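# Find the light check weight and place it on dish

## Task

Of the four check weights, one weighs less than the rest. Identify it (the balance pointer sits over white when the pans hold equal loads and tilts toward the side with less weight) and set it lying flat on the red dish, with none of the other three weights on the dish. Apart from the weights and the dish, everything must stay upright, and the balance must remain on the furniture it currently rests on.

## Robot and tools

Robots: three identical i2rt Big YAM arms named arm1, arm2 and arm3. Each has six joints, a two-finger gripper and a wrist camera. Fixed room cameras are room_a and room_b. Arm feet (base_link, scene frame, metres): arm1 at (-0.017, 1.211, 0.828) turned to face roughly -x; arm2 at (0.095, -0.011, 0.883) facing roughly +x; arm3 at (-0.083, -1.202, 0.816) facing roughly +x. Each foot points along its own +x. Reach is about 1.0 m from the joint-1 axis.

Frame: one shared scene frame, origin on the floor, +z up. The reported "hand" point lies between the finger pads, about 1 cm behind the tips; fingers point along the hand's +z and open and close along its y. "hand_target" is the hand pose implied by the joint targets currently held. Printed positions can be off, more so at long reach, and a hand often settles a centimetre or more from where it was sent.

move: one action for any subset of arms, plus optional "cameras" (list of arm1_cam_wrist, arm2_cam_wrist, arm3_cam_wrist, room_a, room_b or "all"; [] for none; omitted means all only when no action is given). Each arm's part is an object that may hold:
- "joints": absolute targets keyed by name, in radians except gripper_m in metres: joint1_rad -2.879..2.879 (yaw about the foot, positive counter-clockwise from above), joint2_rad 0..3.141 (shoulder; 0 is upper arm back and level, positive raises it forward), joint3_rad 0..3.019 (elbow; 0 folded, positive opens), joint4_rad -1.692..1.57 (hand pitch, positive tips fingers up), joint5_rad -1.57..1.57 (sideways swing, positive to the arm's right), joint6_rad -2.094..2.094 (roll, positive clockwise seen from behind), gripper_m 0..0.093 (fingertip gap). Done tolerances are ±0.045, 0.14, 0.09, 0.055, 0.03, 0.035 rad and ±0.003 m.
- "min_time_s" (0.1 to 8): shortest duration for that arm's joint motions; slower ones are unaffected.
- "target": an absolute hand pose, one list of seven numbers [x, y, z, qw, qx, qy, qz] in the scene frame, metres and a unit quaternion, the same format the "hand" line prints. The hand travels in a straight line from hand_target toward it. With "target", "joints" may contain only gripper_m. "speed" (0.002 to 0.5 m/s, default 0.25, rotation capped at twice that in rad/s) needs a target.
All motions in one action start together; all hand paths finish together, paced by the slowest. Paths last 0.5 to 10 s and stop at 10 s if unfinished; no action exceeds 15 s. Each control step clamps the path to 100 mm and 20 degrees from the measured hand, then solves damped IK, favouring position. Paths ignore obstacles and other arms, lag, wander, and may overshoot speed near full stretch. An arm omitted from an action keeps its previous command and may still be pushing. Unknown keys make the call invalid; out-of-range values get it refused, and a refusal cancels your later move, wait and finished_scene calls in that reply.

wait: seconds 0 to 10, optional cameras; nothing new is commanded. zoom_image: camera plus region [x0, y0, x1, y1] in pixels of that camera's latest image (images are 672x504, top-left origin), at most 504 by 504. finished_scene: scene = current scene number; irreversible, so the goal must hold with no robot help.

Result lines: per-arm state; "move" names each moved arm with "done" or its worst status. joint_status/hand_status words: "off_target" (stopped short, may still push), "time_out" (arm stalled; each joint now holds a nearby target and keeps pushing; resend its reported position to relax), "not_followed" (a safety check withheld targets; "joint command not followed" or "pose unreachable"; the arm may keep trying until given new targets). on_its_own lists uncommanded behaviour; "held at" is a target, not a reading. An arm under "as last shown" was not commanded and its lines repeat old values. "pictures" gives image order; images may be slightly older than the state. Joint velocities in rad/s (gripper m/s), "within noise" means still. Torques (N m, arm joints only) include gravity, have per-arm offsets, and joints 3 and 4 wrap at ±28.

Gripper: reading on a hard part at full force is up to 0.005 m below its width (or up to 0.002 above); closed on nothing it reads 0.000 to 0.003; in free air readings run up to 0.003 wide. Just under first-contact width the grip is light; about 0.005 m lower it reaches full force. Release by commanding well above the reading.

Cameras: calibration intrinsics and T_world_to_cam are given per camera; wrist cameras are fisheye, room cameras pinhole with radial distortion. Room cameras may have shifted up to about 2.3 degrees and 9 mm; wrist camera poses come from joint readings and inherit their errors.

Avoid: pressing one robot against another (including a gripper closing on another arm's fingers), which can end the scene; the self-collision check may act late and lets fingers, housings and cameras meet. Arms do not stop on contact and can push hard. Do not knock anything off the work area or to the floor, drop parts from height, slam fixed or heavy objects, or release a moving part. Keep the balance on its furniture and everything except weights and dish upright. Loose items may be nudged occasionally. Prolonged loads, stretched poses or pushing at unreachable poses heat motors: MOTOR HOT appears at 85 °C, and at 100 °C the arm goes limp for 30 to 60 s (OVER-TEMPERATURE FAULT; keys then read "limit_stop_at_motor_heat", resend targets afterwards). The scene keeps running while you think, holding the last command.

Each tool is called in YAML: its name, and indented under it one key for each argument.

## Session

move:

zoom_image:
  camera: "room_a"
  region: [270, 200, 380, 290]

zoom_image:
  camera: "room_a"
  region: [500, 220, 640, 330]

zoom_image:
  camera: "room_b"
  region: [410, 210, 520, 310]

Scene clock: 0.00 s.
Joint torques (N m): no reading
Heat: arm1: hottest joint2_rad 35 °C; arm2: hottest joint2_rad 29 °C; arm3: hottest joint2_rad 34 °C.
Joint velocities: within noise
arm1.joint_positions: joint1_rad=+0.776 joint2_rad=+0.602 joint3_rad=+1.507 joint4_rad=-1.261 joint5_rad=+0.098 joint6_rad=+0.607 gripper_m=+0.09396
arm1.joint_status: not commanded
arm1.hand: x=-0.1701 y=+1.0660 z=+1.4453 quat_wxyz=(-0.349, -0.815, -0.066, +0.458) (m; scene frame)
arm1.hand_target: x=-0.1672 y=+1.0692 z=+1.4585 quat_wxyz=(-0.357, -0.807, -0.065, +0.467) (m; scene frame)
arm1.hand_status: not commanded
arm2.joint_positions: joint1_rad=+0.021 joint2_rad=+0.603 joint3_rad=+1.379 joint4_rad=-1.633 joint5_rad=-0.031 joint6_rad=+0.148 gripper_m=+0.09396
arm2.joint_status: not commanded
arm2.hand: x=-0.0901 y=-0.0176 z=+1.3638 quat_wxyz=(+0.028, +0.934, -0.076, -0.347) (m; scene frame)
arm2.hand_target: x=-0.0886 y=-0.0177 z=+1.3731 quat_wxyz=(+0.029, +0.930, -0.075, -0.358) (m; scene frame)
arm2.hand_status: not commanded
arm3.joint_positions: joint1_rad=+0.525 joint2_rad=+0.628 joint3_rad=+1.422 joint4_rad=-1.611 joint5_rad=-0.278 joint6_rad=-0.485 gripper_m=+0.09396
arm3.joint_status: not commanded
arm3.hand: x=-0.2389 y=-1.3139 z=+1.3216 quat_wxyz=(+0.100, +0.819, +0.423, -0.375) (m; scene frame)
arm3.hand_target: x=-0.2372 y=-1.3133 z=+1.3293 quat_wxyz=(+0.099, +0.815, +0.422, -0.384) (m; scene frame)
arm3.hand_status: not commanded
pictures: arm1_cam_wrist, arm2_cam_wrist, arm3_cam_wrist, room_a, room_b
camera_calibration:
arm1_cam_wrist: T_world_to_cam=[[-0.426578, 0.750242, -0.505142, -0.142259], [0.876534, 0.205232, -0.435395, 0.562627], [-0.22298, -0.628504, -0.74516, 1.8366], [0, 0, 0, 1]] pos_world=[-0.144322, 1.14557, 1.54166]
arm2_cam_wrist: T_world_to_cam=[[0.114776, 0.987548, -0.107587, 0.175562], [0.988832, -0.123942, -0.0827592, 0.205023], [-0.0950631, -0.0968864, -0.990745, 1.46502], [0, 0, 0, 1]] pos_world=[-0.0836141, -0.00602373, 1.48732]
arm3_cam_wrist: T_world_to_cam=[[-0.763962, 0.629021, 0.143855, 0.455582], [0.608574, 0.776494, -0.163383, 1.38403], [-0.214474, -0.0372722, -0.976018, 1.31615], [0, 0, 0, 1]] pos_world=[-0.211956, -1.3122, 1.44517]

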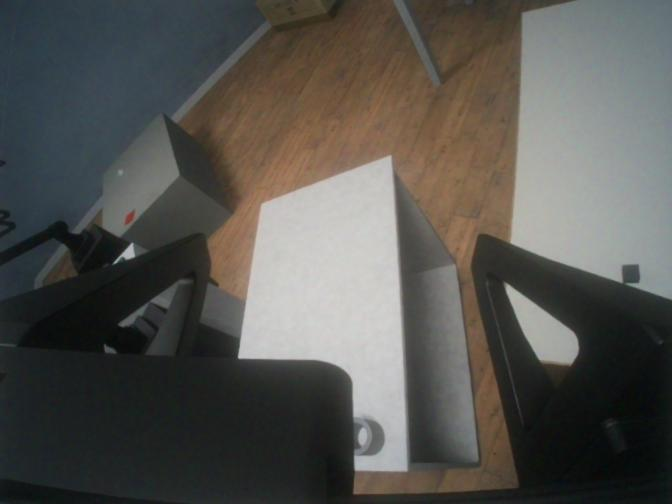

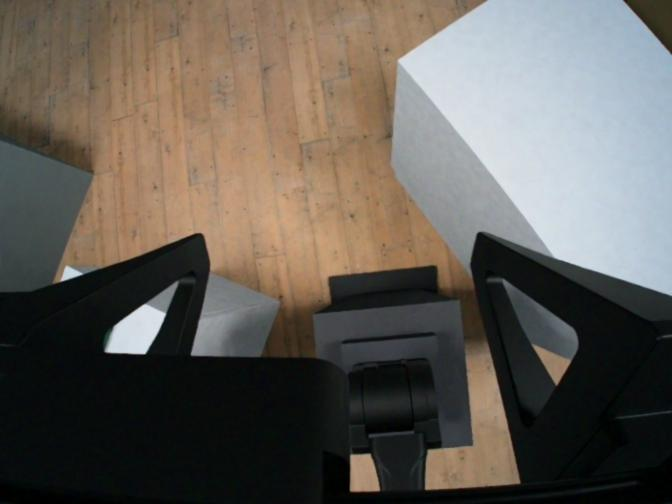

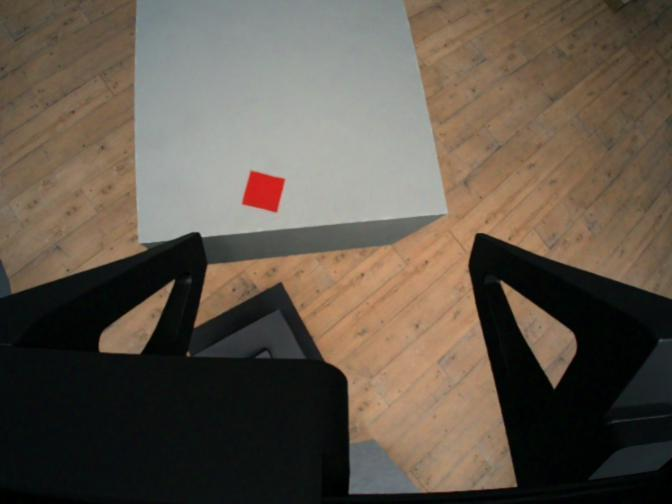

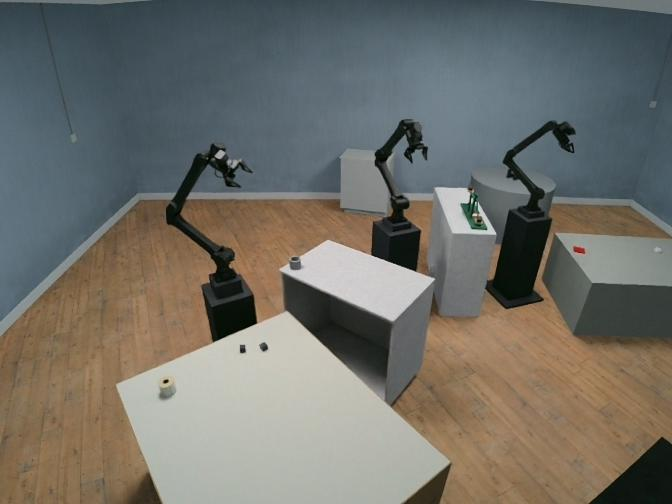

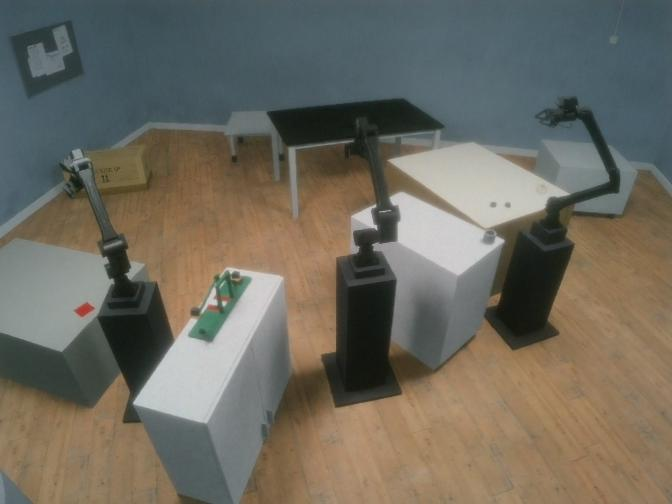

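Scaled by 4.582 from the camera's 672x504 image, which has a finer 960x720 frame.

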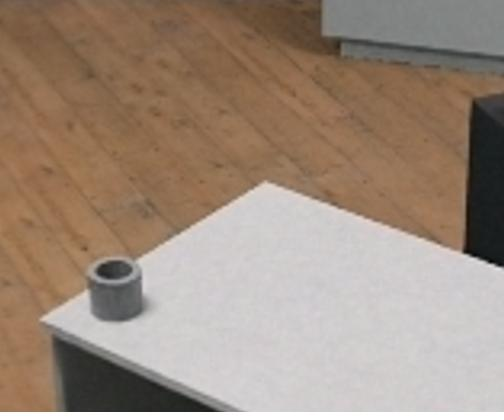

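Scaled by 3.600 from the camera's 672x504 image, which has a finer 960x720 frame.

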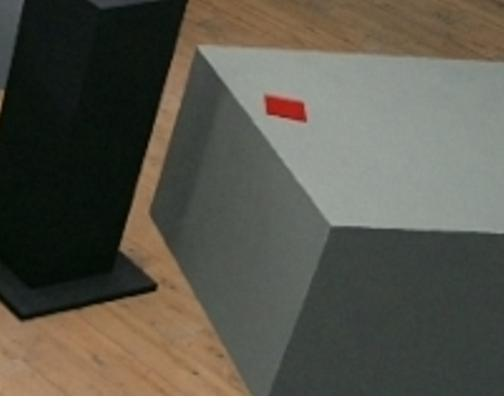

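Scaled by 4.582 from the camera's 672x504 image, which has a finer 960x720 frame.

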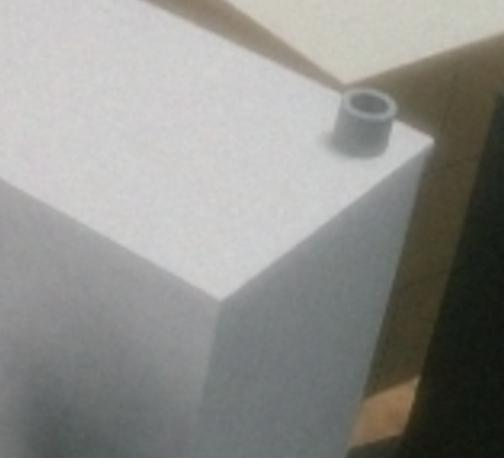

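zoom_image:
  camera: "room_a"
  region: [420, 170, 510, 250]

zoom_image:
  camera: "room_b"
  region: [170, 250, 280, 350]

Scaled by 5.600 from the camera's 672x504 image, which has a finer 960x720 frame.

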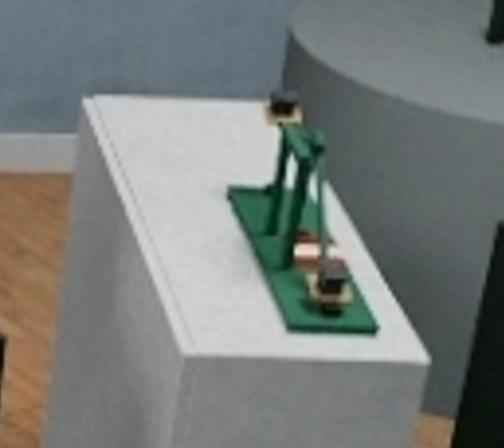

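Scaled by 4.582 from the camera's 672x504 image, which has a finer 960x720 frame.

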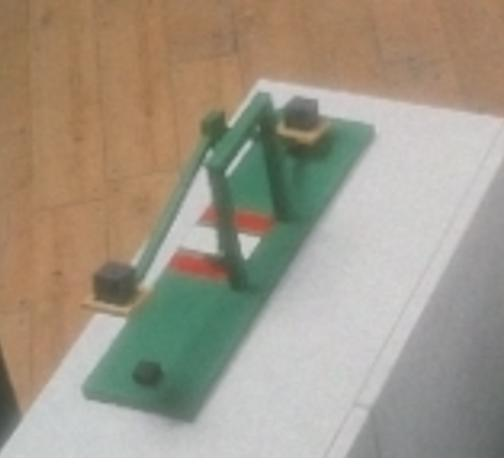

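move:
  arm3: {"joints": {"joint1_rad": -2.157, "joint2_rad": 1.1, "joint3_rad": 1.36, "joint4_rad": -1.3, "joint5_rad": 0, "joint6_rad": 1.2}, "min_time_s": 2.5}
  cameras: ["arm3_cam_wrist", "room_a", "room_b"]

Scene clock: 4.73 s.
Joint torques (N m): arm1=[-0.26 3.02 9.94 2.03 0.06 -0.12] | arm2=[1.61 2.49 10.76 1.81 -0.03 0.09] | arm3=[-1.55 -6.59 8.29 1.87 0.21 -0.04]
Heat: arm1: hottest joint2_rad 35 °C; arm2: hottest joint2_rad 29 °C; arm3: hottest joint2_rad 34 °C.
move: arm3 done
Joint velocities: within noise
arm1, arm2: as last shown
arm3.joint_positions: joint1_rad=-2.151 joint2_rad=+1.086 joint3_rad=+1.364 joint4_rad=-1.312 joint5_rad=-0.003 joint6_rad=+1.191 gripper_m=+0.09398
arm3.joint_status: all done
arm3.hand: x=+0.1931 y=-0.9119 z=+1.2040 quat_wxyz=(-0.136, -0.179, -0.948, -0.226) (m; scene frame)
arm3.hand_target: x=+0.1993 y=-0.9097 z=+1.1986 quat_wxyz=(-0.136, -0.187, -0.947, -0.223) (m; scene frame)
arm3.hand_status: not commanded
pictures: arm3_cam_wrist, room_a, room_b
camera_calibration:
arm3_cam_wrist: T_world_to_cam=[[-0.287954, -0.828751, -0.479848, -0.120593], [-0.925955, 0.113117, 0.360295, -0.149319], [-0.244316, 0.548066, -0.799958, 1.63665], [0, 0, 0, 1]] pos_world=[0.226872, -0.980046, 1.30519]

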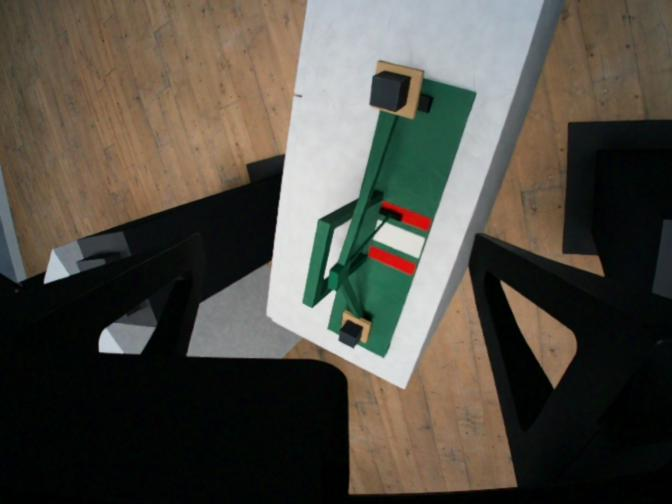

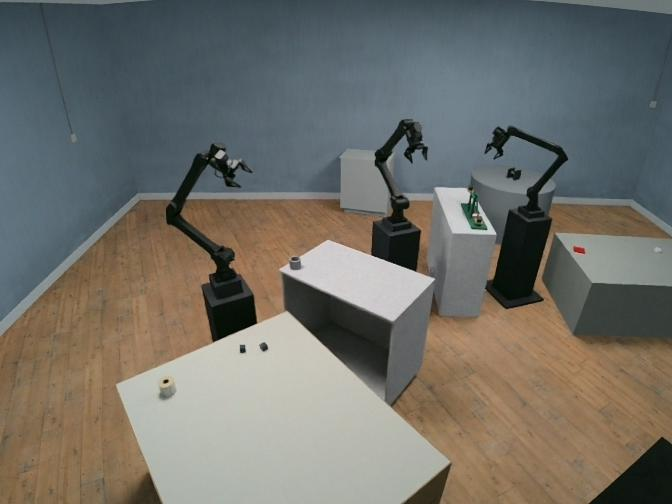

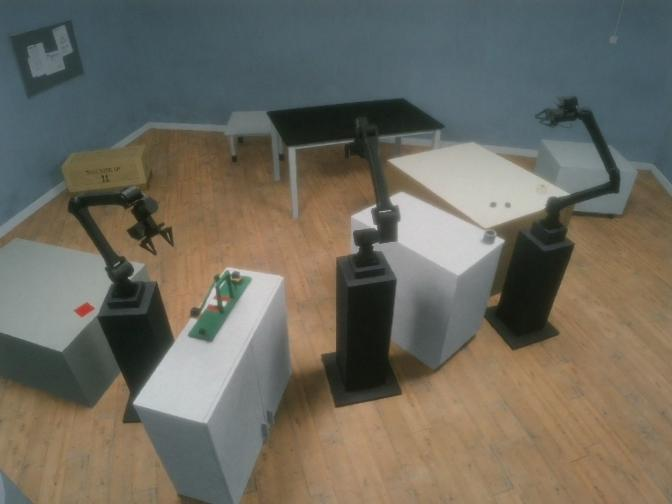

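zoom_image:
  camera: "arm3_cam_wrist"
  region: [340, 40, 500, 160]

Scaled by 3.150 from the camera's 672x504 image, which has a finer 960x720 frame.

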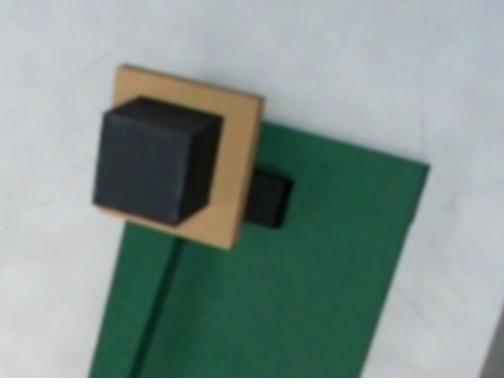

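move:
  arm3: {"target": [0.249, -0.813, 1.026, 0.1256, 0.2691, 0.9542, -0.0354], "speed": 0.25}
  cameras: ["arm3_cam_wrist"]

zoom_image:
  camera: "arm3_cam_wrist"
  region: [240, 80, 440, 280]

Scene clock: 7.43 s.
Joint torques (N m): arm1=[-0.44 2.73 9.88 1.92 0.1 -0.16] | arm2=[1.73 2.37 10.73 1.74 -0.04 0.09] | arm3=[-0.62 -14.56 11.26 0.13 0.42 0.11]
Heat: arm1: hottest joint2_rad 35 °C; arm2: hottest joint2_rad 29 °C; arm3: hottest joint2_rad 34 °C.
move: arm3 off_target
Joint velocities: within noise
arm1, arm2: as last shown
arm3.joint_positions: joint1_rad=-2.015 joint2_rad=+1.646 joint3_rad=+1.492 joint4_rad=-1.416 joint5_rad=+0.269 joint6_rad=+1.499 gripper_m=+0.09398
arm3.joint_status: not commanded
arm3.hand: x=+0.2429 y=-0.8252 z=+1.0182 quat_wxyz=(-0.121, -0.266, -0.955, +0.044) (m; scene frame)
arm3.hand_target: x=+0.2486 y=-0.8134 z=+1.0259 quat_wxyz=(-0.126, -0.269, -0.954, +0.035) (m; scene frame)
arm3.hand_status: off_target (0.016 m and 1.1 deg from the pose sent, 0.211 m and 31.8 deg at the start)
pictures: arm3_cam_wrist
camera_calibration:
arm3_cam_wrist: T_world_to_cam=[[-0.528214, -0.848976, 0.015151, -0.585953], [-0.791196, 0.498584, 0.354151, 0.245505], [-0.30822, 0.17508, -0.935065, 1.29797], [0, 0, 0, 1]] pos_world=[0.284793, -0.847114, 1.13562]

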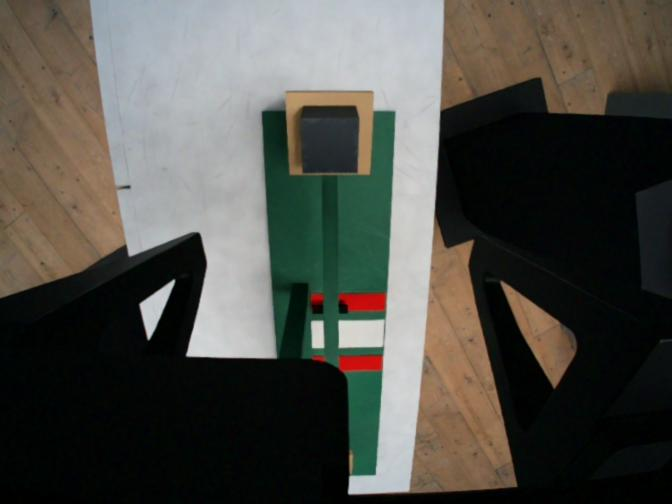

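Scaled by 2.520 from the camera's 672x504 image, which has a finer 960x720 frame.

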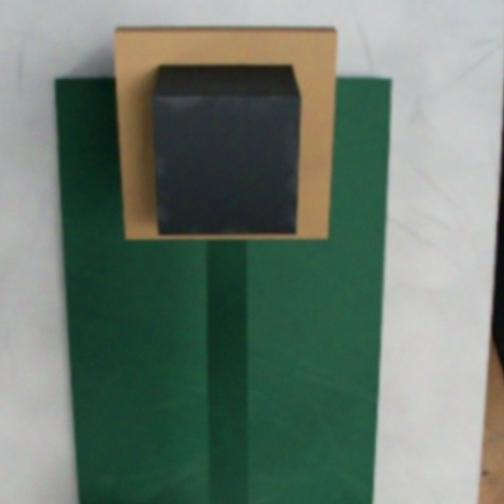

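move:
  arm3: {"target": [0.271, -0.824, 0.979, 0.1256, 0.2691, 0.9542, -0.0354], "speed": 0.12}
  cameras: ["arm3_cam_wrist"]

Scene clock: 8.97 s.
Joint torques (N m): arm1=[-0.03 3.19 9.84 2.07 0.09 -0.11] | arm2=[1.38 2.26 10.74 1.77 -0.03 0.09] | arm3=[-1.14 -14.39 7.79 0.95 0.37 -0.14]
Heat: arm1: hottest joint2_rad 35 °C; arm2: hottest joint2_rad 29 °C; arm3: hottest joint2_rad 34 °C.
move: arm3 off_target
Joint velocities: within noise
arm1, arm2: as last shown
arm3.joint_positions: joint1_rad=-2.055 joint2_rad=+1.670 joint3_rad=+1.456 joint4_rad=-1.306 joint5_rad=+0.269 joint6_rad=+1.466 gripper_m=+0.09398
arm3.joint_status: not commanded
arm3.hand: x=+0.2680 y=-0.8251 z=+0.9932 quat_wxyz=(-0.129, -0.273, -0.953, +0.025) (m; scene frame)
arm3.hand_target: x=+0.2707 y=-0.8242 z=+0.9791 quat_wxyz=(-0.125, -0.269, -0.954, +0.035) (m; scene frame)
arm3.hand_status: off_target (0.015 m and 1.3 deg from the pose sent, 0.048 m and 1.1 deg at the start)
pictures: arm3_cam_wrist
camera_calibration:
arm3_cam_wrist: T_world_to_cam=[[-0.536584, -0.843433, -0.026408, -0.52419], [-0.795148, 0.494893, 0.350457, 0.275874], [-0.282518, 0.209048, -0.936206, 1.30458], [0, 0, 0, 1]] pos_world=[0.306657, -0.851368, 1.11083]

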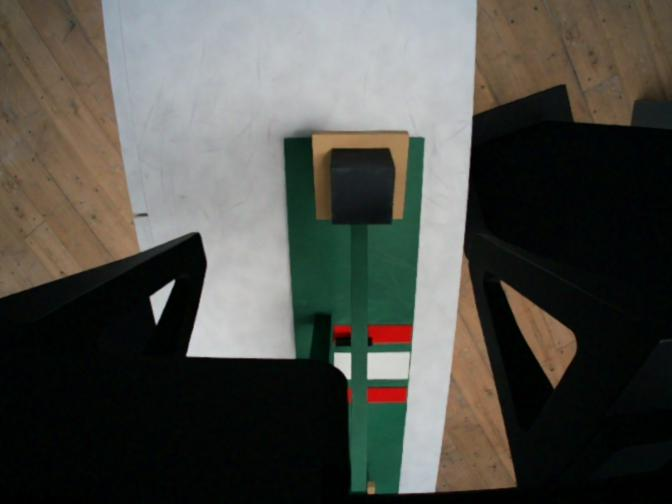

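move:
  arm3: {"target": [0.279, -0.842, 0.925, 0.1256, 0.2691, 0.9542, -0.0354], "speed": 0.1}
  cameras: ["arm3_cam_wrist"]

Scene clock: 10.50 s.
Joint torques (N m): arm1=[0.09 2.73 9.85 2.14 0.07 -0.14] | arm2=[1.49 2.43 10.71 1.83 -0.05 0.09] | arm3=[-1.55 -14.27 7.47 0.94 0.32 -0.1]
Heat: arm1: hottest joint2_rad 35 °C; arm2: hottest joint3_rad 30 °C; arm3: hottest joint2_rad 34 °C.
move: arm3 off_target
Joint velocities: within noise
arm1, arm2: as last shown
arm3.joint_positions: joint1_rad=-2.088 joint2_rad=+1.687 joint3_rad=+1.334 joint4_rad=-1.154 joint5_rad=+0.269 joint6_rad=+1.429 gripper_m=+0.09398
arm3.joint_status: not commanded
arm3.hand: x=+0.2764 y=-0.8408 z=+0.9403 quat_wxyz=(-0.130, -0.272, -0.953, +0.024) (m; scene frame)
arm3.hand_target: x=+0.2787 y=-0.8423 z=+0.9252 quat_wxyz=(-0.125, -0.269, -0.954, +0.035) (m; scene frame)
arm3.hand_status: off_target (0.016 m and 1.5 deg from the pose sent, 0.071 m and 1.3 deg at the start)
pictures: arm3_cam_wrist
camera_calibration:
arm3_cam_wrist: T_world_to_cam=[[-0.534385, -0.844746, -0.028933, -0.533562], [-0.797541, 0.492595, 0.34825, 0.309631], [-0.27993, 0.209175, -0.936955, 1.26078], [0, 0, 0, 1]] pos_world=[0.314748, -0.866971, 1.05803]

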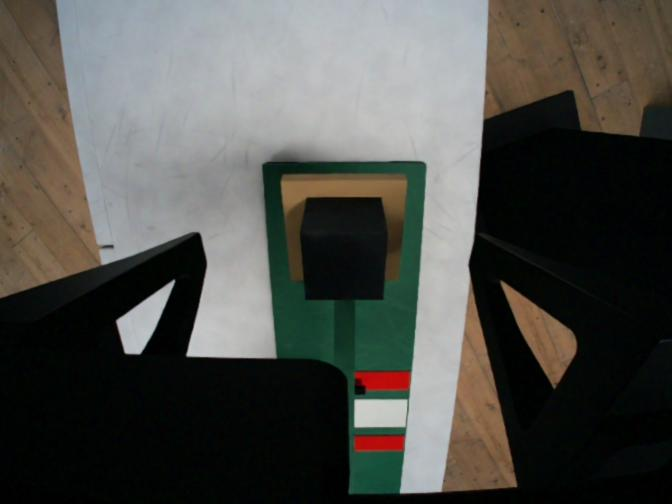

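move:
  arm3: {"target": [0.278, -0.845, 0.914, 0.1256, 0.2691, 0.9542, -0.0354], "speed": 0.1, "joints": {"gripper_m": 0.045}}
  cameras: ["arm3_cam_wrist"]

Scene clock: 11.63 s.
Joint torques (N m): arm1=[-0.32 2.55 9.85 2.15 0.08 -0.16] | arm2=[1.26 2.37 10.73 1.83 -0.03 0.1] | arm3=[-1.61 -13.92 7.25 0.99 0.32 -0.12]
Heat: arm1: hottest joint2_rad 35 °C; arm2: hottest joint3_rad 30 °C; arm3: hottest joint2_rad 34 °C.
move: arm3 off_target
Joint velocities: within noise
arm1, arm2: as last shown
arm3.joint_positions: joint1_rad=-2.088 joint2_rad=+1.687 joint3_rad=+1.310 joint4_rad=-1.124 joint5_rad=+0.269 joint6_rad=+1.426 gripper_m=+0.04511
arm3.joint_status: all done
arm3.hand: x=+0.2753 y=-0.8420 z=+0.9320 quat_wxyz=(-0.131, -0.271, -0.953, +0.021) (m; scene frame)
arm3.hand_target: x=+0.2776 y=-0.8453 z=+0.9144 quat_wxyz=(-0.125, -0.269, -0.954, +0.035) (m; scene frame)
arm3.hand_status: off_target (0.018 m and 1.8 deg from the pose sent, 0.027 m and 1.5 deg at the start)
pictures: arm3_cam_wrist
camera_calibration:
arm3_cam_wrist: T_world_to_cam=[[-0.531863, -0.846123, -0.0346029, -0.532002], [-0.80027, 0.488838, 0.347284, 0.310715], [-0.276929, 0.212399, -0.937121, 1.25496], [0, 0, 0, 1]] pos_world=[0.313239, -0.868581, 1.04973]

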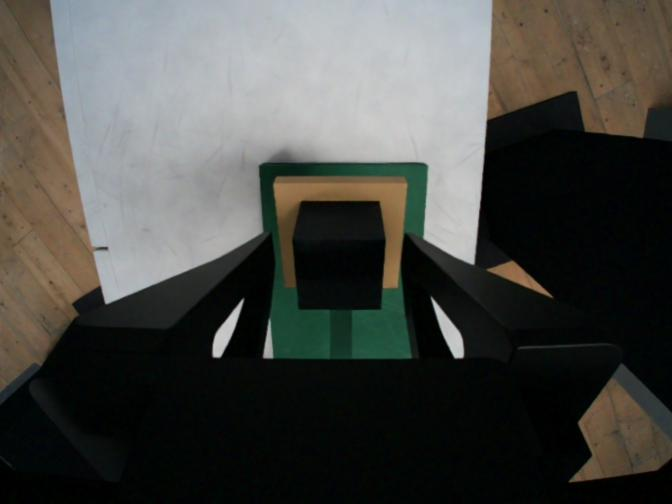

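move:
  arm3: {"joints": {"gripper_m": 0.034}}

move:
  arm3: {"joints": {"gripper_m": 0.029}}

move:
  arm3: {"joints": {"gripper_m": 0.022}}

move:
  arm3: {"target": [0.270, -0.840, 1.02, 0.1256, 0.2691, 0.9542, -0.0354], "speed": 0.15}
  cameras: ["arm3_cam_wrist", "room_a", "room_b"]

Scene clock: 12.37 s.
Joint torques (N m): arm1=[-0.5 3.25 9.81 2.13 0.1 -0.15] | arm2=[1.73 2.49 10.76 1.74 -0.02 0.07] | arm3=[-1.79 -13.68 7.21 0.92 0.32 -0.13]
Heat: arm1: hottest joint2_rad 35 °C; arm2: hottest joint3_rad 30 °C; arm3: hottest joint2_rad 35 °C.
move: arm3 done
Joint velocities: within noise
arm1, arm2: as last shown
arm3.joint_positions: joint1_rad=-2.088 joint2_rad=+1.687 joint3_rad=+1.310 joint4_rad=-1.124 joint5_rad=+0.269 joint6_rad=+1.426 gripper_m=+0.03417
arm3.joint_status: all done
arm3.hand: x=+0.2753 y=-0.8419 z=+0.9320 quat_wxyz=(-0.131, -0.271, -0.953, +0.021) (m; scene frame)
arm3.hand_target: x=+0.2776 y=-0.8453 z=+0.9144 quat_wxyz=(-0.126, -0.269, -0.954, +0.035) (m; scene frame)
arm3.hand_status: not commanded
pictures: none

Scene clock: 12.77 s.
Joint torques (N m): arm1=[-0.62 3.25 9.89 2.09 0.13 -0.19] | arm2=[1.49 2.26 10.71 1.73 -0.03 0.08] | arm3=[-1.67 -13.8 7.21 0.94 0.32 -0.12]
Heat: arm1: hottest joint2_rad 35 °C; arm2: hottest joint3_rad 30 °C; arm3: hottest joint2_rad 35 °C.
move: arm3 done
Joint velocities: within noise
arm1, arm2: as last shown
arm3.joint_positions: joint1_rad=-2.088 joint2_rad=+1.687 joint3_rad=+1.310 joint4_rad=-1.124 joint5_rad=+0.269 joint6_rad=+1.426 gripper_m=+0.02977
arm3.joint_status: all done
arm3.hand: x=+0.2753 y=-0.8419 z=+0.9320 quat_wxyz=(-0.131, -0.271, -0.953, +0.021) (m; scene frame)
arm3.hand_target: x=+0.2776 y=-0.8452 z=+0.9144 quat_wxyz=(-0.126, -0.269, -0.954, +0.035) (m; scene frame)
arm3.hand_status: not commanded
pictures: none

Scene clock: 13.17 s.
Joint torques (N m): arm1=[0.03 3.02 9.96 2.17 0.08 -0.14] | arm2=[1.61 2.14 10.78 1.81 -0.05 0.08] | arm3=[-1.73 -13.86 7.21 0.94 0.32 -0.13]
Heat: arm1: hottest joint2_rad 35 °C; arm2: hottest joint3_rad 30 °C; arm3: hottest joint2_rad 35 °C.
move: arm3 off_target
Joint velocities: within noise
arm1.joint_positions: joint1_rad=+0.776 joint2_rad=+0.602 joint3_rad=+1.507 joint4_rad=-1.261 joint5_rad=+0.098 joint6_rad=+0.607 gripper_m=+0.09396
arm1.joint_status: not commanded
arm1.hand: x=-0.1701 y=+1.0660 z=+1.4453 quat_wxyz=(-0.349, -0.815, -0.066, +0.458) (m; scene frame)
arm1.hand_target: x=-0.1672 y=+1.0692 z=+1.4585 quat_wxyz=(-0.357, -0.807, -0.065, +0.467) (m; scene frame)
arm1.hand_status: not commanded
arm2.joint_positions: joint1_rad=+0.021 joint2_rad=+0.603 joint3_rad=+1.379 joint4_rad=-1.633 joint5_rad=-0.031 joint6_rad=+0.148 gripper_m=+0.09396
arm2.joint_status: not commanded
arm2.hand: x=-0.0901 y=-0.0176 z=+1.3638 quat_wxyz=(+0.028, +0.934, -0.076, -0.347) (m; scene frame)
arm2.hand_target: x=-0.0886 y=-0.0177 z=+1.3731 quat_wxyz=(+0.029, +0.930, -0.075, -0.358) (m; scene frame)
arm2.hand_status: not commanded
arm3.joint_positions: joint1_rad=-2.088 joint2_rad=+1.687 joint3_rad=+1.310 joint4_rad=-1.124 joint5_rad=+0.269 joint6_rad=+1.426 gripper_m=+0.02957
arm3.joint_status: gripper_m off_target (ended at +0.02957, target +0.02200)
arm3.hand: x=+0.2753 y=-0.8419 z=+0.9320 quat_wxyz=(-0.131, -0.271, -0.953, +0.021) (m; scene frame)
arm3.hand_target: x=+0.2776 y=-0.8452 z=+0.9144 quat_wxyz=(-0.126, -0.269, -0.954, +0.035) (m; scene frame)
arm3.hand_status: not commanded
pictures: none

Scene clock: 14.70 s.
Joint torques (N m): arm1=[-0.62 3.08 10 2.24 0.08 -0.14] | arm2=[1.67 2.37 10.71 1.73 -0.03 0.08] | arm3=[-0.38 -16.32 11.4 0.25 0.35 0.06]
Heat: arm1: hottest joint2_rad 35 °C; arm2: hottest joint3_rad 31 °C; arm3: hottest joint2_rad 35 °C.
move: arm3 off_target
Joint velocities: within noise
arm1, arm2: as last shown
arm3.joint_positions: joint1_rad=-2.083 joint2_rad=+1.646 joint3_rad=+1.442 joint4_rad=-1.377 joint5_rad=+0.269 joint6_rad=+1.430 gripper_m=+0.02956
arm3.joint_status: not commanded
arm3.hand: x=+0.2640 y=-0.8525 z=+0.9992 quat_wxyz=(-0.116, -0.265, -0.956, +0.057) (m; scene frame)
arm3.hand_target: x=+0.2693 y=-0.8407 z=+1.0200 quat_wxyz=(-0.125, -0.269, -0.954, +0.035) (m; scene frame)
arm3.hand_status: off_target (0.025 m and 2.7 deg from the pose sent, 0.088 m and 1.8 deg at the start)
pictures: arm3_cam_wrist, room_a, room_b
camera_calibration:
arm3_cam_wrist: T_world_to_cam=[[-0.52921, -0.847396, 0.0430946, -0.624023], [-0.78417, 0.507859, 0.35659, 0.286113], [-0.324059, 0.154918, -0.933266, 1.27663], [0, 0, 0, 1]] pos_world=[0.307826, -0.871872, 1.1163]

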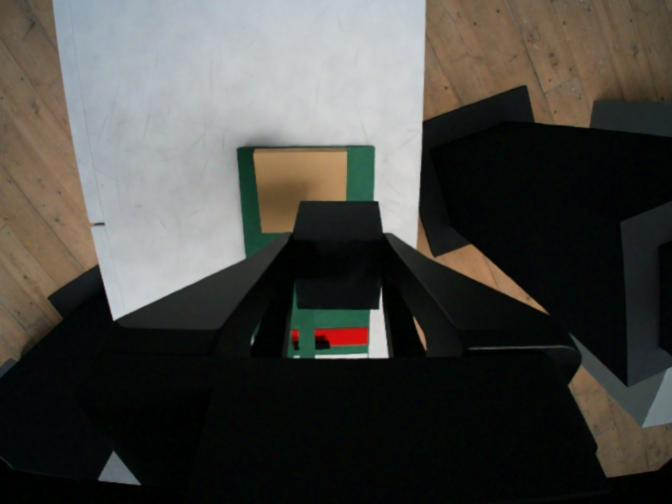

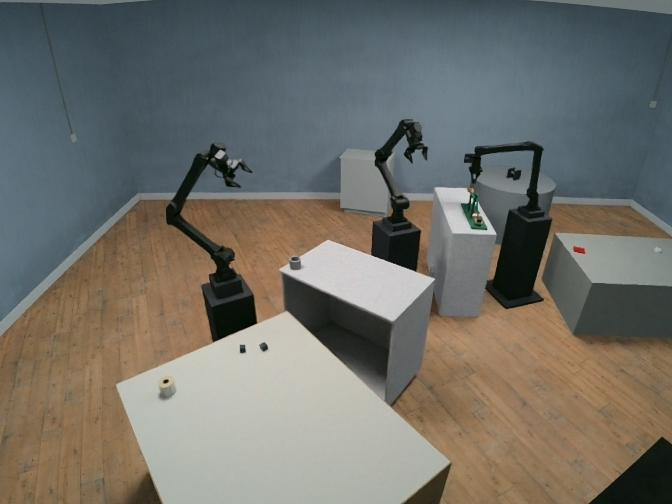

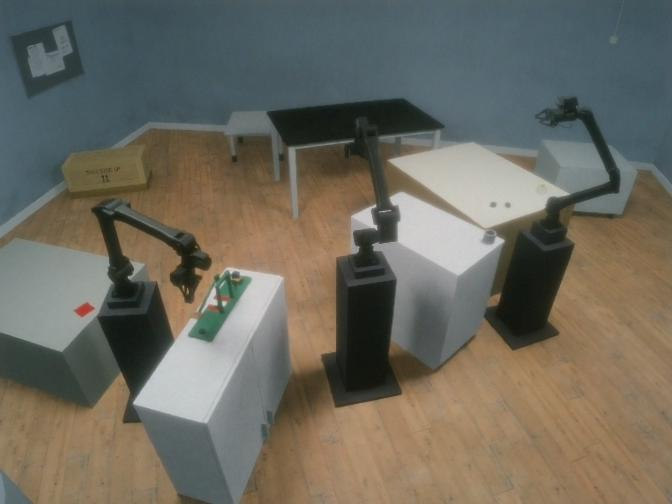

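move:
  arm3: {"joints": {"joint2_rad": 1.25, "joint3_rad": 1.4, "joint4_rad": -1.2, "joint5_rad": 0.0, "joint6_rad": 1.0}, "min_time_s": 1.5}

move:
  arm3: {"joints": {"joint1_rad": 1.0, "joint2_rad": 1.7, "joint3_rad": 1.2, "joint4_rad": -0.9, "joint5_rad": 0.0, "joint6_rad": 0}, "min_time_s": 3}
  cameras: ["arm3_cam_wrist", "room_a", "room_b"]

Scene clock: 17.33 s.
Joint torques (N m): arm1=[-0.67 2.96 9.92 2.14 0.11 -0.15] | arm2=[1.67 2.2 10.73 1.77 -0.02 0.11] | arm3=[-0.44 -11.11 8.73 1.95 -0.02 -0.17]
Heat: arm1: hottest joint3_rad 36 °C; arm2: hottest joint3_rad 31 °C; arm3: hottest joint2_rad 35 °C.
move: arm3 done
Joint velocities: within noise
arm1, arm2: as last shown
arm3.joint_positions: joint1_rad=-2.083 joint2_rad=+1.258 joint3_rad=+1.400 joint4_rad=-1.215 joint5_rad=+0.003 joint6_rad=+1.009 gripper_m=+0.02956
arm3.joint_status: all done
arm3.hand: x=+0.2153 y=-0.8426 z=+1.1638 quat_wxyz=(-0.141, -0.061, -0.967, -0.202) (m; scene frame)
arm3.hand_target: x=+0.2133 y=-0.8389 z=+1.1688 quat_wxyz=(-0.146, -0.052, -0.965, -0.211) (m; scene frame)
arm3.hand_status: not commanded
pictures: none

Scene clock: 21.07 s.
Joint torques (N m): arm1=[-0.09 3.55 9.91 2.15 0.09 -0.15] | arm2=[1.67 2.32 10.74 1.8 -0.04 0.09] | arm3=[-1.79 -14.45 7.61 1.32 0.08 -0.12]
Heat: arm1: hottest joint3_rad 36 °C; arm2: hottest joint3_rad 32 °C; arm3: hottest joint2_rad 35 °C.
move: arm3 done
Joint velocities: within noise
arm1, arm2: as last shown
arm3.joint_positions: joint1_rad=+1.005 joint2_rad=+1.680 joint3_rad=+1.200 joint4_rad=-0.911 joint5_rad=-0.001 joint6_rad=+0.009 gripper_m=+0.02956
arm3.joint_status: all done
arm3.hand: x=-0.4280 y=-1.5819 z=+0.8962 quat_wxyz=(+0.032, +0.912, +0.399, -0.084) (m; scene frame)
arm3.hand_target: x=-0.4315 y=-1.5812 z=+0.8873 quat_wxyz=(+0.030, +0.912, +0.401, -0.081) (m; scene frame)
arm3.hand_status: not commanded
pictures: arm3_cam_wrist, room_a, room_b
camera_calibration:
arm3_cam_wrist: T_world_to_cam=[[-0.726512, 0.687133, 0.00523884, 0.773049], [0.623649, 0.65615, 0.424886, 0.926596], [0.288516, 0.311952, -0.905231, 1.55479], [0, 0, 0, 1]] pos_world=[-0.464823, -1.62419, 1.0097]

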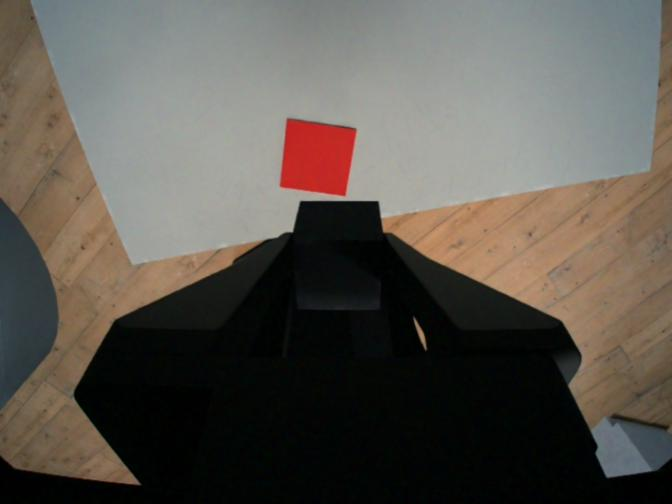

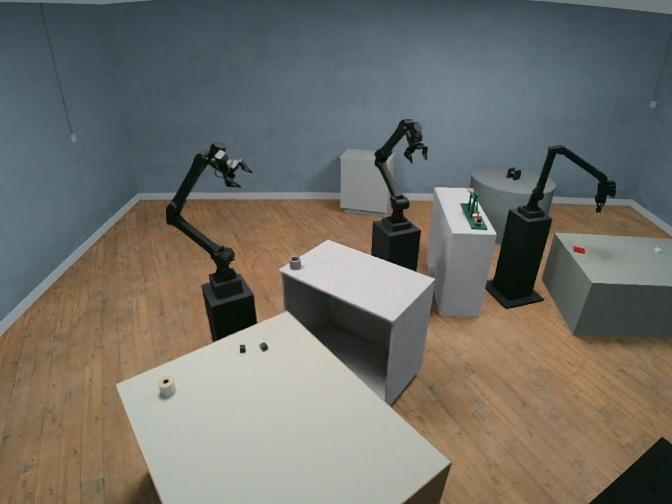

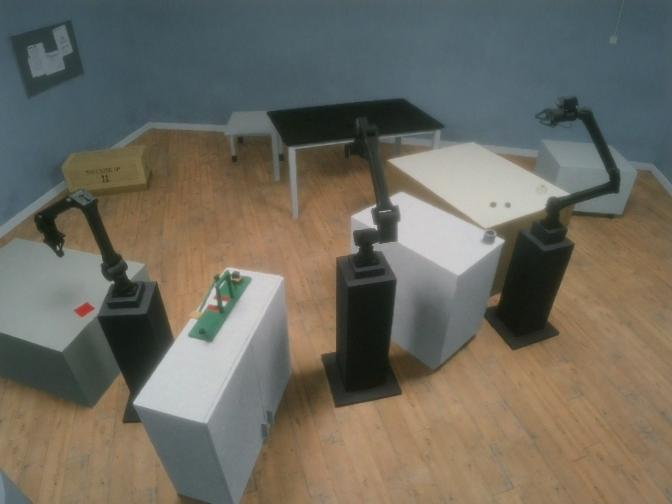

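move:
  arm3: {"target": [-0.378, -1.580, 0.71, 0.0, 0.9063, 0.4226, 0.0], "speed": 0.2}
  cameras: ["arm3_cam_wrist", "room_a"]

zoom_image:
  camera: "room_a"
  region: [540, 170, 640, 270]

Scene clock: 23.43 s.
Joint torques (N m): arm1=[-0.32 2.9 9.88 2.22 0.1 -0.15] | arm2=[1.55 2.43 10.74 1.74 -0.02 0.09] | arm3=[-0.73 -16.09 5.76 0.88 -0.07 0.05]
Heat: arm1: hottest joint3_rad 37 °C; arm2: hottest joint3_rad 32 °C; arm3: hottest joint2_rad 35 °C.
move: arm3 done
Joint velocities: within noise
arm1, arm2: as last shown
arm3.joint_positions: joint1_rad=+1.074 joint2_rad=+1.996 joint3_rad=+1.096 joint4_rad=-0.669 joint5_rad=-0.008 joint6_rad=+0.027 gripper_m=+0.02956
arm3.joint_status: not commanded
arm3.hand: x=-0.3794 y=-1.5763 z=+0.7170 quat_wxyz=(-0.001, +0.906, +0.424, -0.002) (m; scene frame)
arm3.hand_target: x=-0.3779 y=-1.5799 z=+0.7101 quat_wxyz=(+0.000, +0.906, +0.423, +0.000) (m; scene frame)
arm3.hand_status: done (0.008 m and 0.3 deg from the pose sent, 0.193 m and 10.7 deg at the start)
pictures: arm3_cam_wrist, room_a
camera_calibration:
arm3_cam_wrist: T_world_to_cam=[[-0.760572, 0.649251, 0.001716, 0.735404], [0.530268, 0.619659, 0.578652, 0.76557], [0.374627, 0.441017, -0.815573, 1.54859], [0, 0, 0, 1]] pos_world=[-0.426773, -1.63481, 0.818726]

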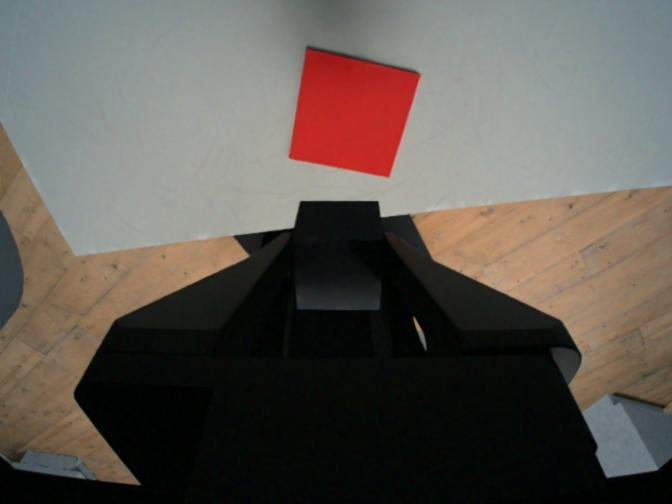

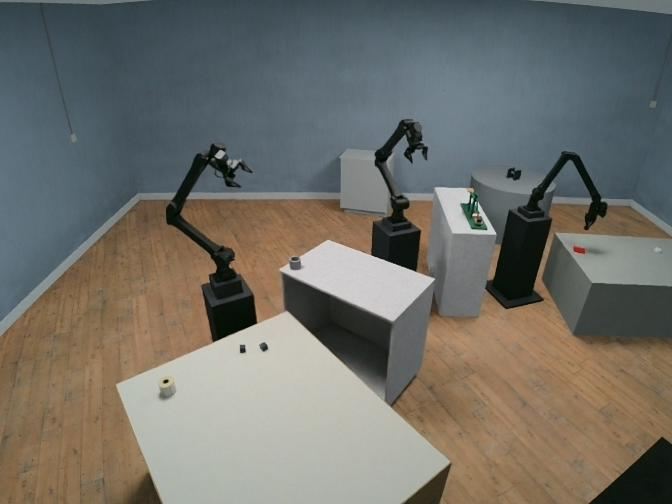

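Scaled by 5.040 from the camera's 672x504 image, which has a finer 960x720 frame.

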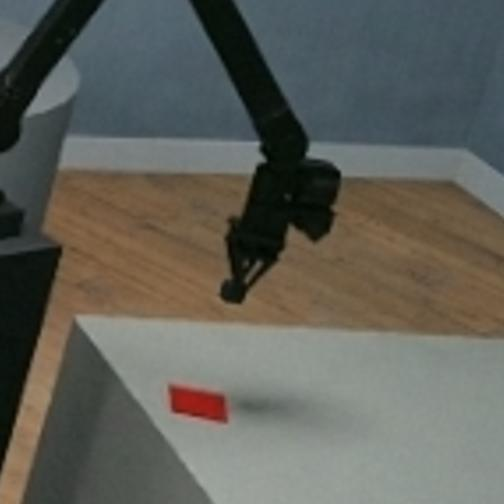

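move:
  arm3: {"target": [-0.388, -1.580, 0.60, 0.0, 0.9063, 0.4226, 0.0], "speed": 0.15}
  cameras: ["arm3_cam_wrist", "room_a"]

zoom_image:
  camera: "room_a"
  region: [540, 200, 640, 270]

Scene clock: 25.47 s.
Joint torques (N m): arm1=[-0.79 2.67 9.78 2.09 0.09 -0.14] | arm2=[1.67 2.26 10.8 1.76 -0.02 0.09] | arm3=[-2.08 -16.91 5.56 0.84 -0.08 -0.1]
Heat: arm1: hottest joint3_rad 37 °C; arm2: hottest joint3_rad 33 °C; arm3: hottest joint2_rad 35 °C.
move: arm3 off_target
Joint velocities: within noise
arm1, arm2: as last shown
arm3.joint_positions: joint1_rad=+1.074 joint2_rad=+2.254 joint3_rad=+1.132 joint4_rad=-0.461 joint5_rad=-0.008 joint6_rad=+0.027 gripper_m=+0.02956
arm3.joint_status: not commanded
arm3.hand: x=-0.3796 y=-1.5747 z=+0.6063 quat_wxyz=(-0.004, +0.906, +0.424, +0.004) (m; scene frame)
arm3.hand_target: x=-0.3878 y=-1.5797 z=+0.6003 quat_wxyz=(+0.000, +0.906, +0.423, +0.000) (m; scene frame)
arm3.hand_status: off_target (0.012 m and 0.6 deg from the pose sent, 0.117 m and 0.3 deg at the start)
pictures: arm3_cam_wrist, room_a
camera_calibration:
arm3_cam_wrist: T_world_to_cam=[[-0.760233, 0.649647, 0.00221307, 0.734887], [0.52578, 0.613273, 0.589451, 0.81039], [0.381578, 0.449283, -0.807801, 1.46861], [0, 0, 0, 1]] pos_world=[-0.42779, -1.63423, 0.707033]

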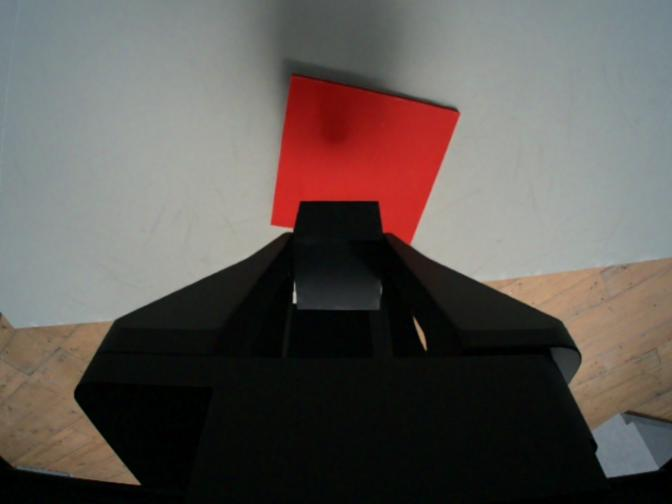

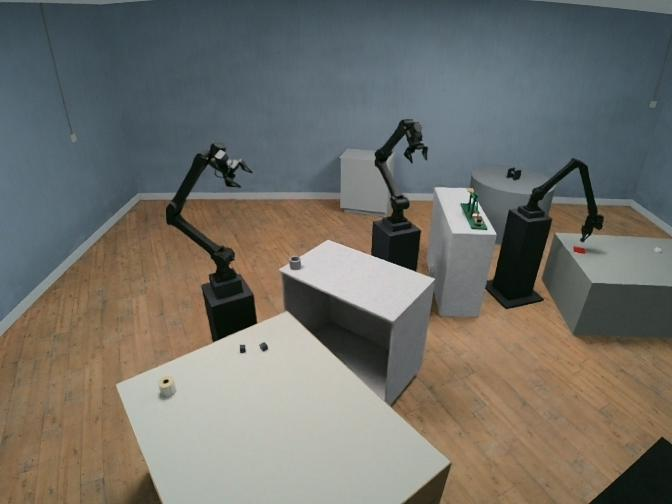

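Scaled by 5.040 from the camera's 672x504 image, which has a finer 960x720 frame.

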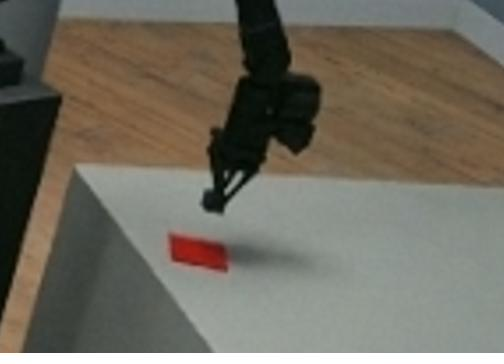

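move:
  arm3: {"target": [-0.398, -1.583, 0.578, 0.0, 0.9063, 0.4226, 0.0], "speed": 0.1}

move:
  arm3: {"target": [-0.398, -1.583, 0.570, 0.0, 0.9063, 0.4226, 0.0], "speed": 0.05}
  cameras: ["arm3_cam_wrist", "room_a"]

zoom_image:
  camera: "room_a"
  region: [540, 200, 640, 270]

Scene clock: 27.10 s.
Joint torques (N m): arm1=[-0.56 2.96 10.07 2.07 0.07 -0.14] | arm2=[1.55 2.2 10.74 1.78 -0.02 0.09] | arm3=[-1.9 -17.14 5.5 0.87 -0.08 -0.13]
Heat: arm1: hottest joint3_rad 37 °C; arm2: hottest joint3_rad 33 °C; arm3: hottest joint2_rad 35 °C.
move: arm3 off_target
Joint velocities: within noise
arm1, arm2: as last shown
arm3.joint_positions: joint1_rad=+1.061 joint2_rad=+2.311 joint3_rad=+1.176 joint4_rad=-0.443 joint5_rad=-0.008 joint6_rad=+0.019 gripper_m=+0.02956
arm3.joint_status: not commanded
arm3.hand: x=-0.3910 y=-1.5790 z=+0.5869 quat_wxyz=(-0.003, +0.907, +0.422, +0.002) (m; scene frame)
arm3.hand_target: x=-0.3978 y=-1.5827 z=+0.5783 quat_wxyz=(+0.000, +0.906, +0.423, +0.000) (m; scene frame)
arm3.hand_status: off_target (0.012 m and 0.4 deg from the pose sent, 0.035 m and 0.6 deg at the start)
pictures: none

Scene clock: 28.10 s.
Joint torques (N m): arm1=[-0.5 2.78 9.84 2.03 0.08 -0.14] | arm2=[1.49 2.2 10.74 1.73 -0.03 0.09] | arm3=[-1.79 -16.97 5.53 0.91 -0.07 -0.13]
Heat: arm1: hottest joint3_rad 37 °C; arm2: hottest joint3_rad 33 °C; arm3: hottest joint2_rad 36 °C.
move: arm3 off_target
Joint velocities: within noise
arm1, arm2: as last shown
arm3.joint_positions: joint1_rad=+1.061 joint2_rad=+2.328 joint3_rad=+1.181 joint4_rad=-0.432 joint5_rad=-0.008 joint6_rad=+0.019 gripper_m=+0.02956
arm3.joint_status: not commanded
arm3.hand: x=-0.3910 y=-1.5788 z=+0.5800 quat_wxyz=(-0.003, +0.907, +0.422, +0.002) (m; scene frame)
arm3.hand_target: x=-0.3977 y=-1.5826 z=+0.5702 quat_wxyz=(+0.000, +0.906, +0.423, +0.000) (m; scene frame)
arm3.hand_status: off_target (0.013 m and 0.4 deg from the pose sent, 0.019 m and 0.4 deg at the start)
pictures: arm3_cam_wrist, room_a
camera_calibration:
arm3_cam_wrist: T_world_to_cam=[[-0.757295, 0.653069, 0.0020559, 0.735546], [0.530128, 0.612889, 0.585945, 0.837634], [0.381403, 0.444823, -0.810348, 1.44796], [0, 0, 0, 1]] pos_world=[-0.439284, -1.63783, 0.681031]

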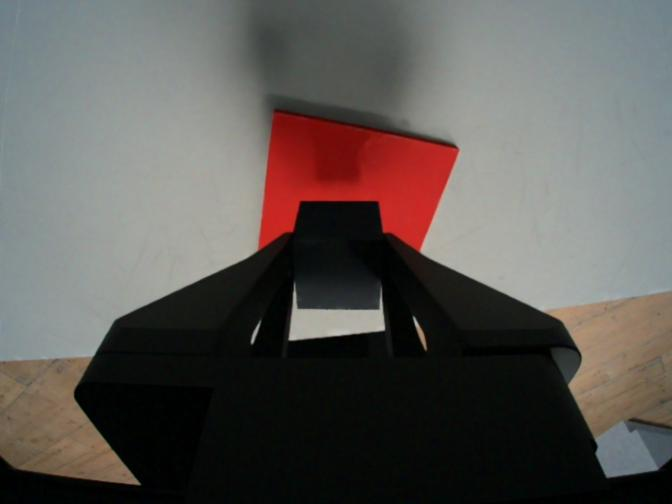

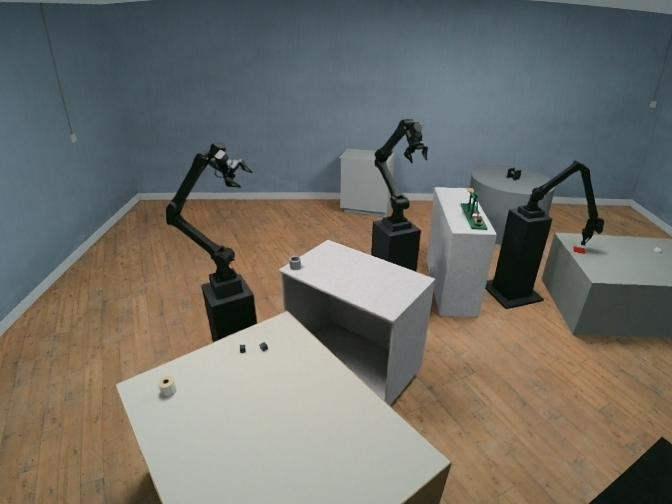

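Scaled by 5.040 from the camera's 672x504 image, which has a finer 960x720 frame.

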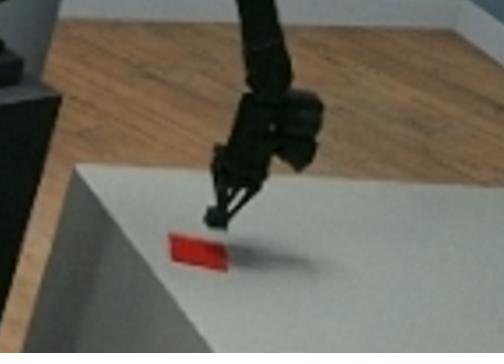

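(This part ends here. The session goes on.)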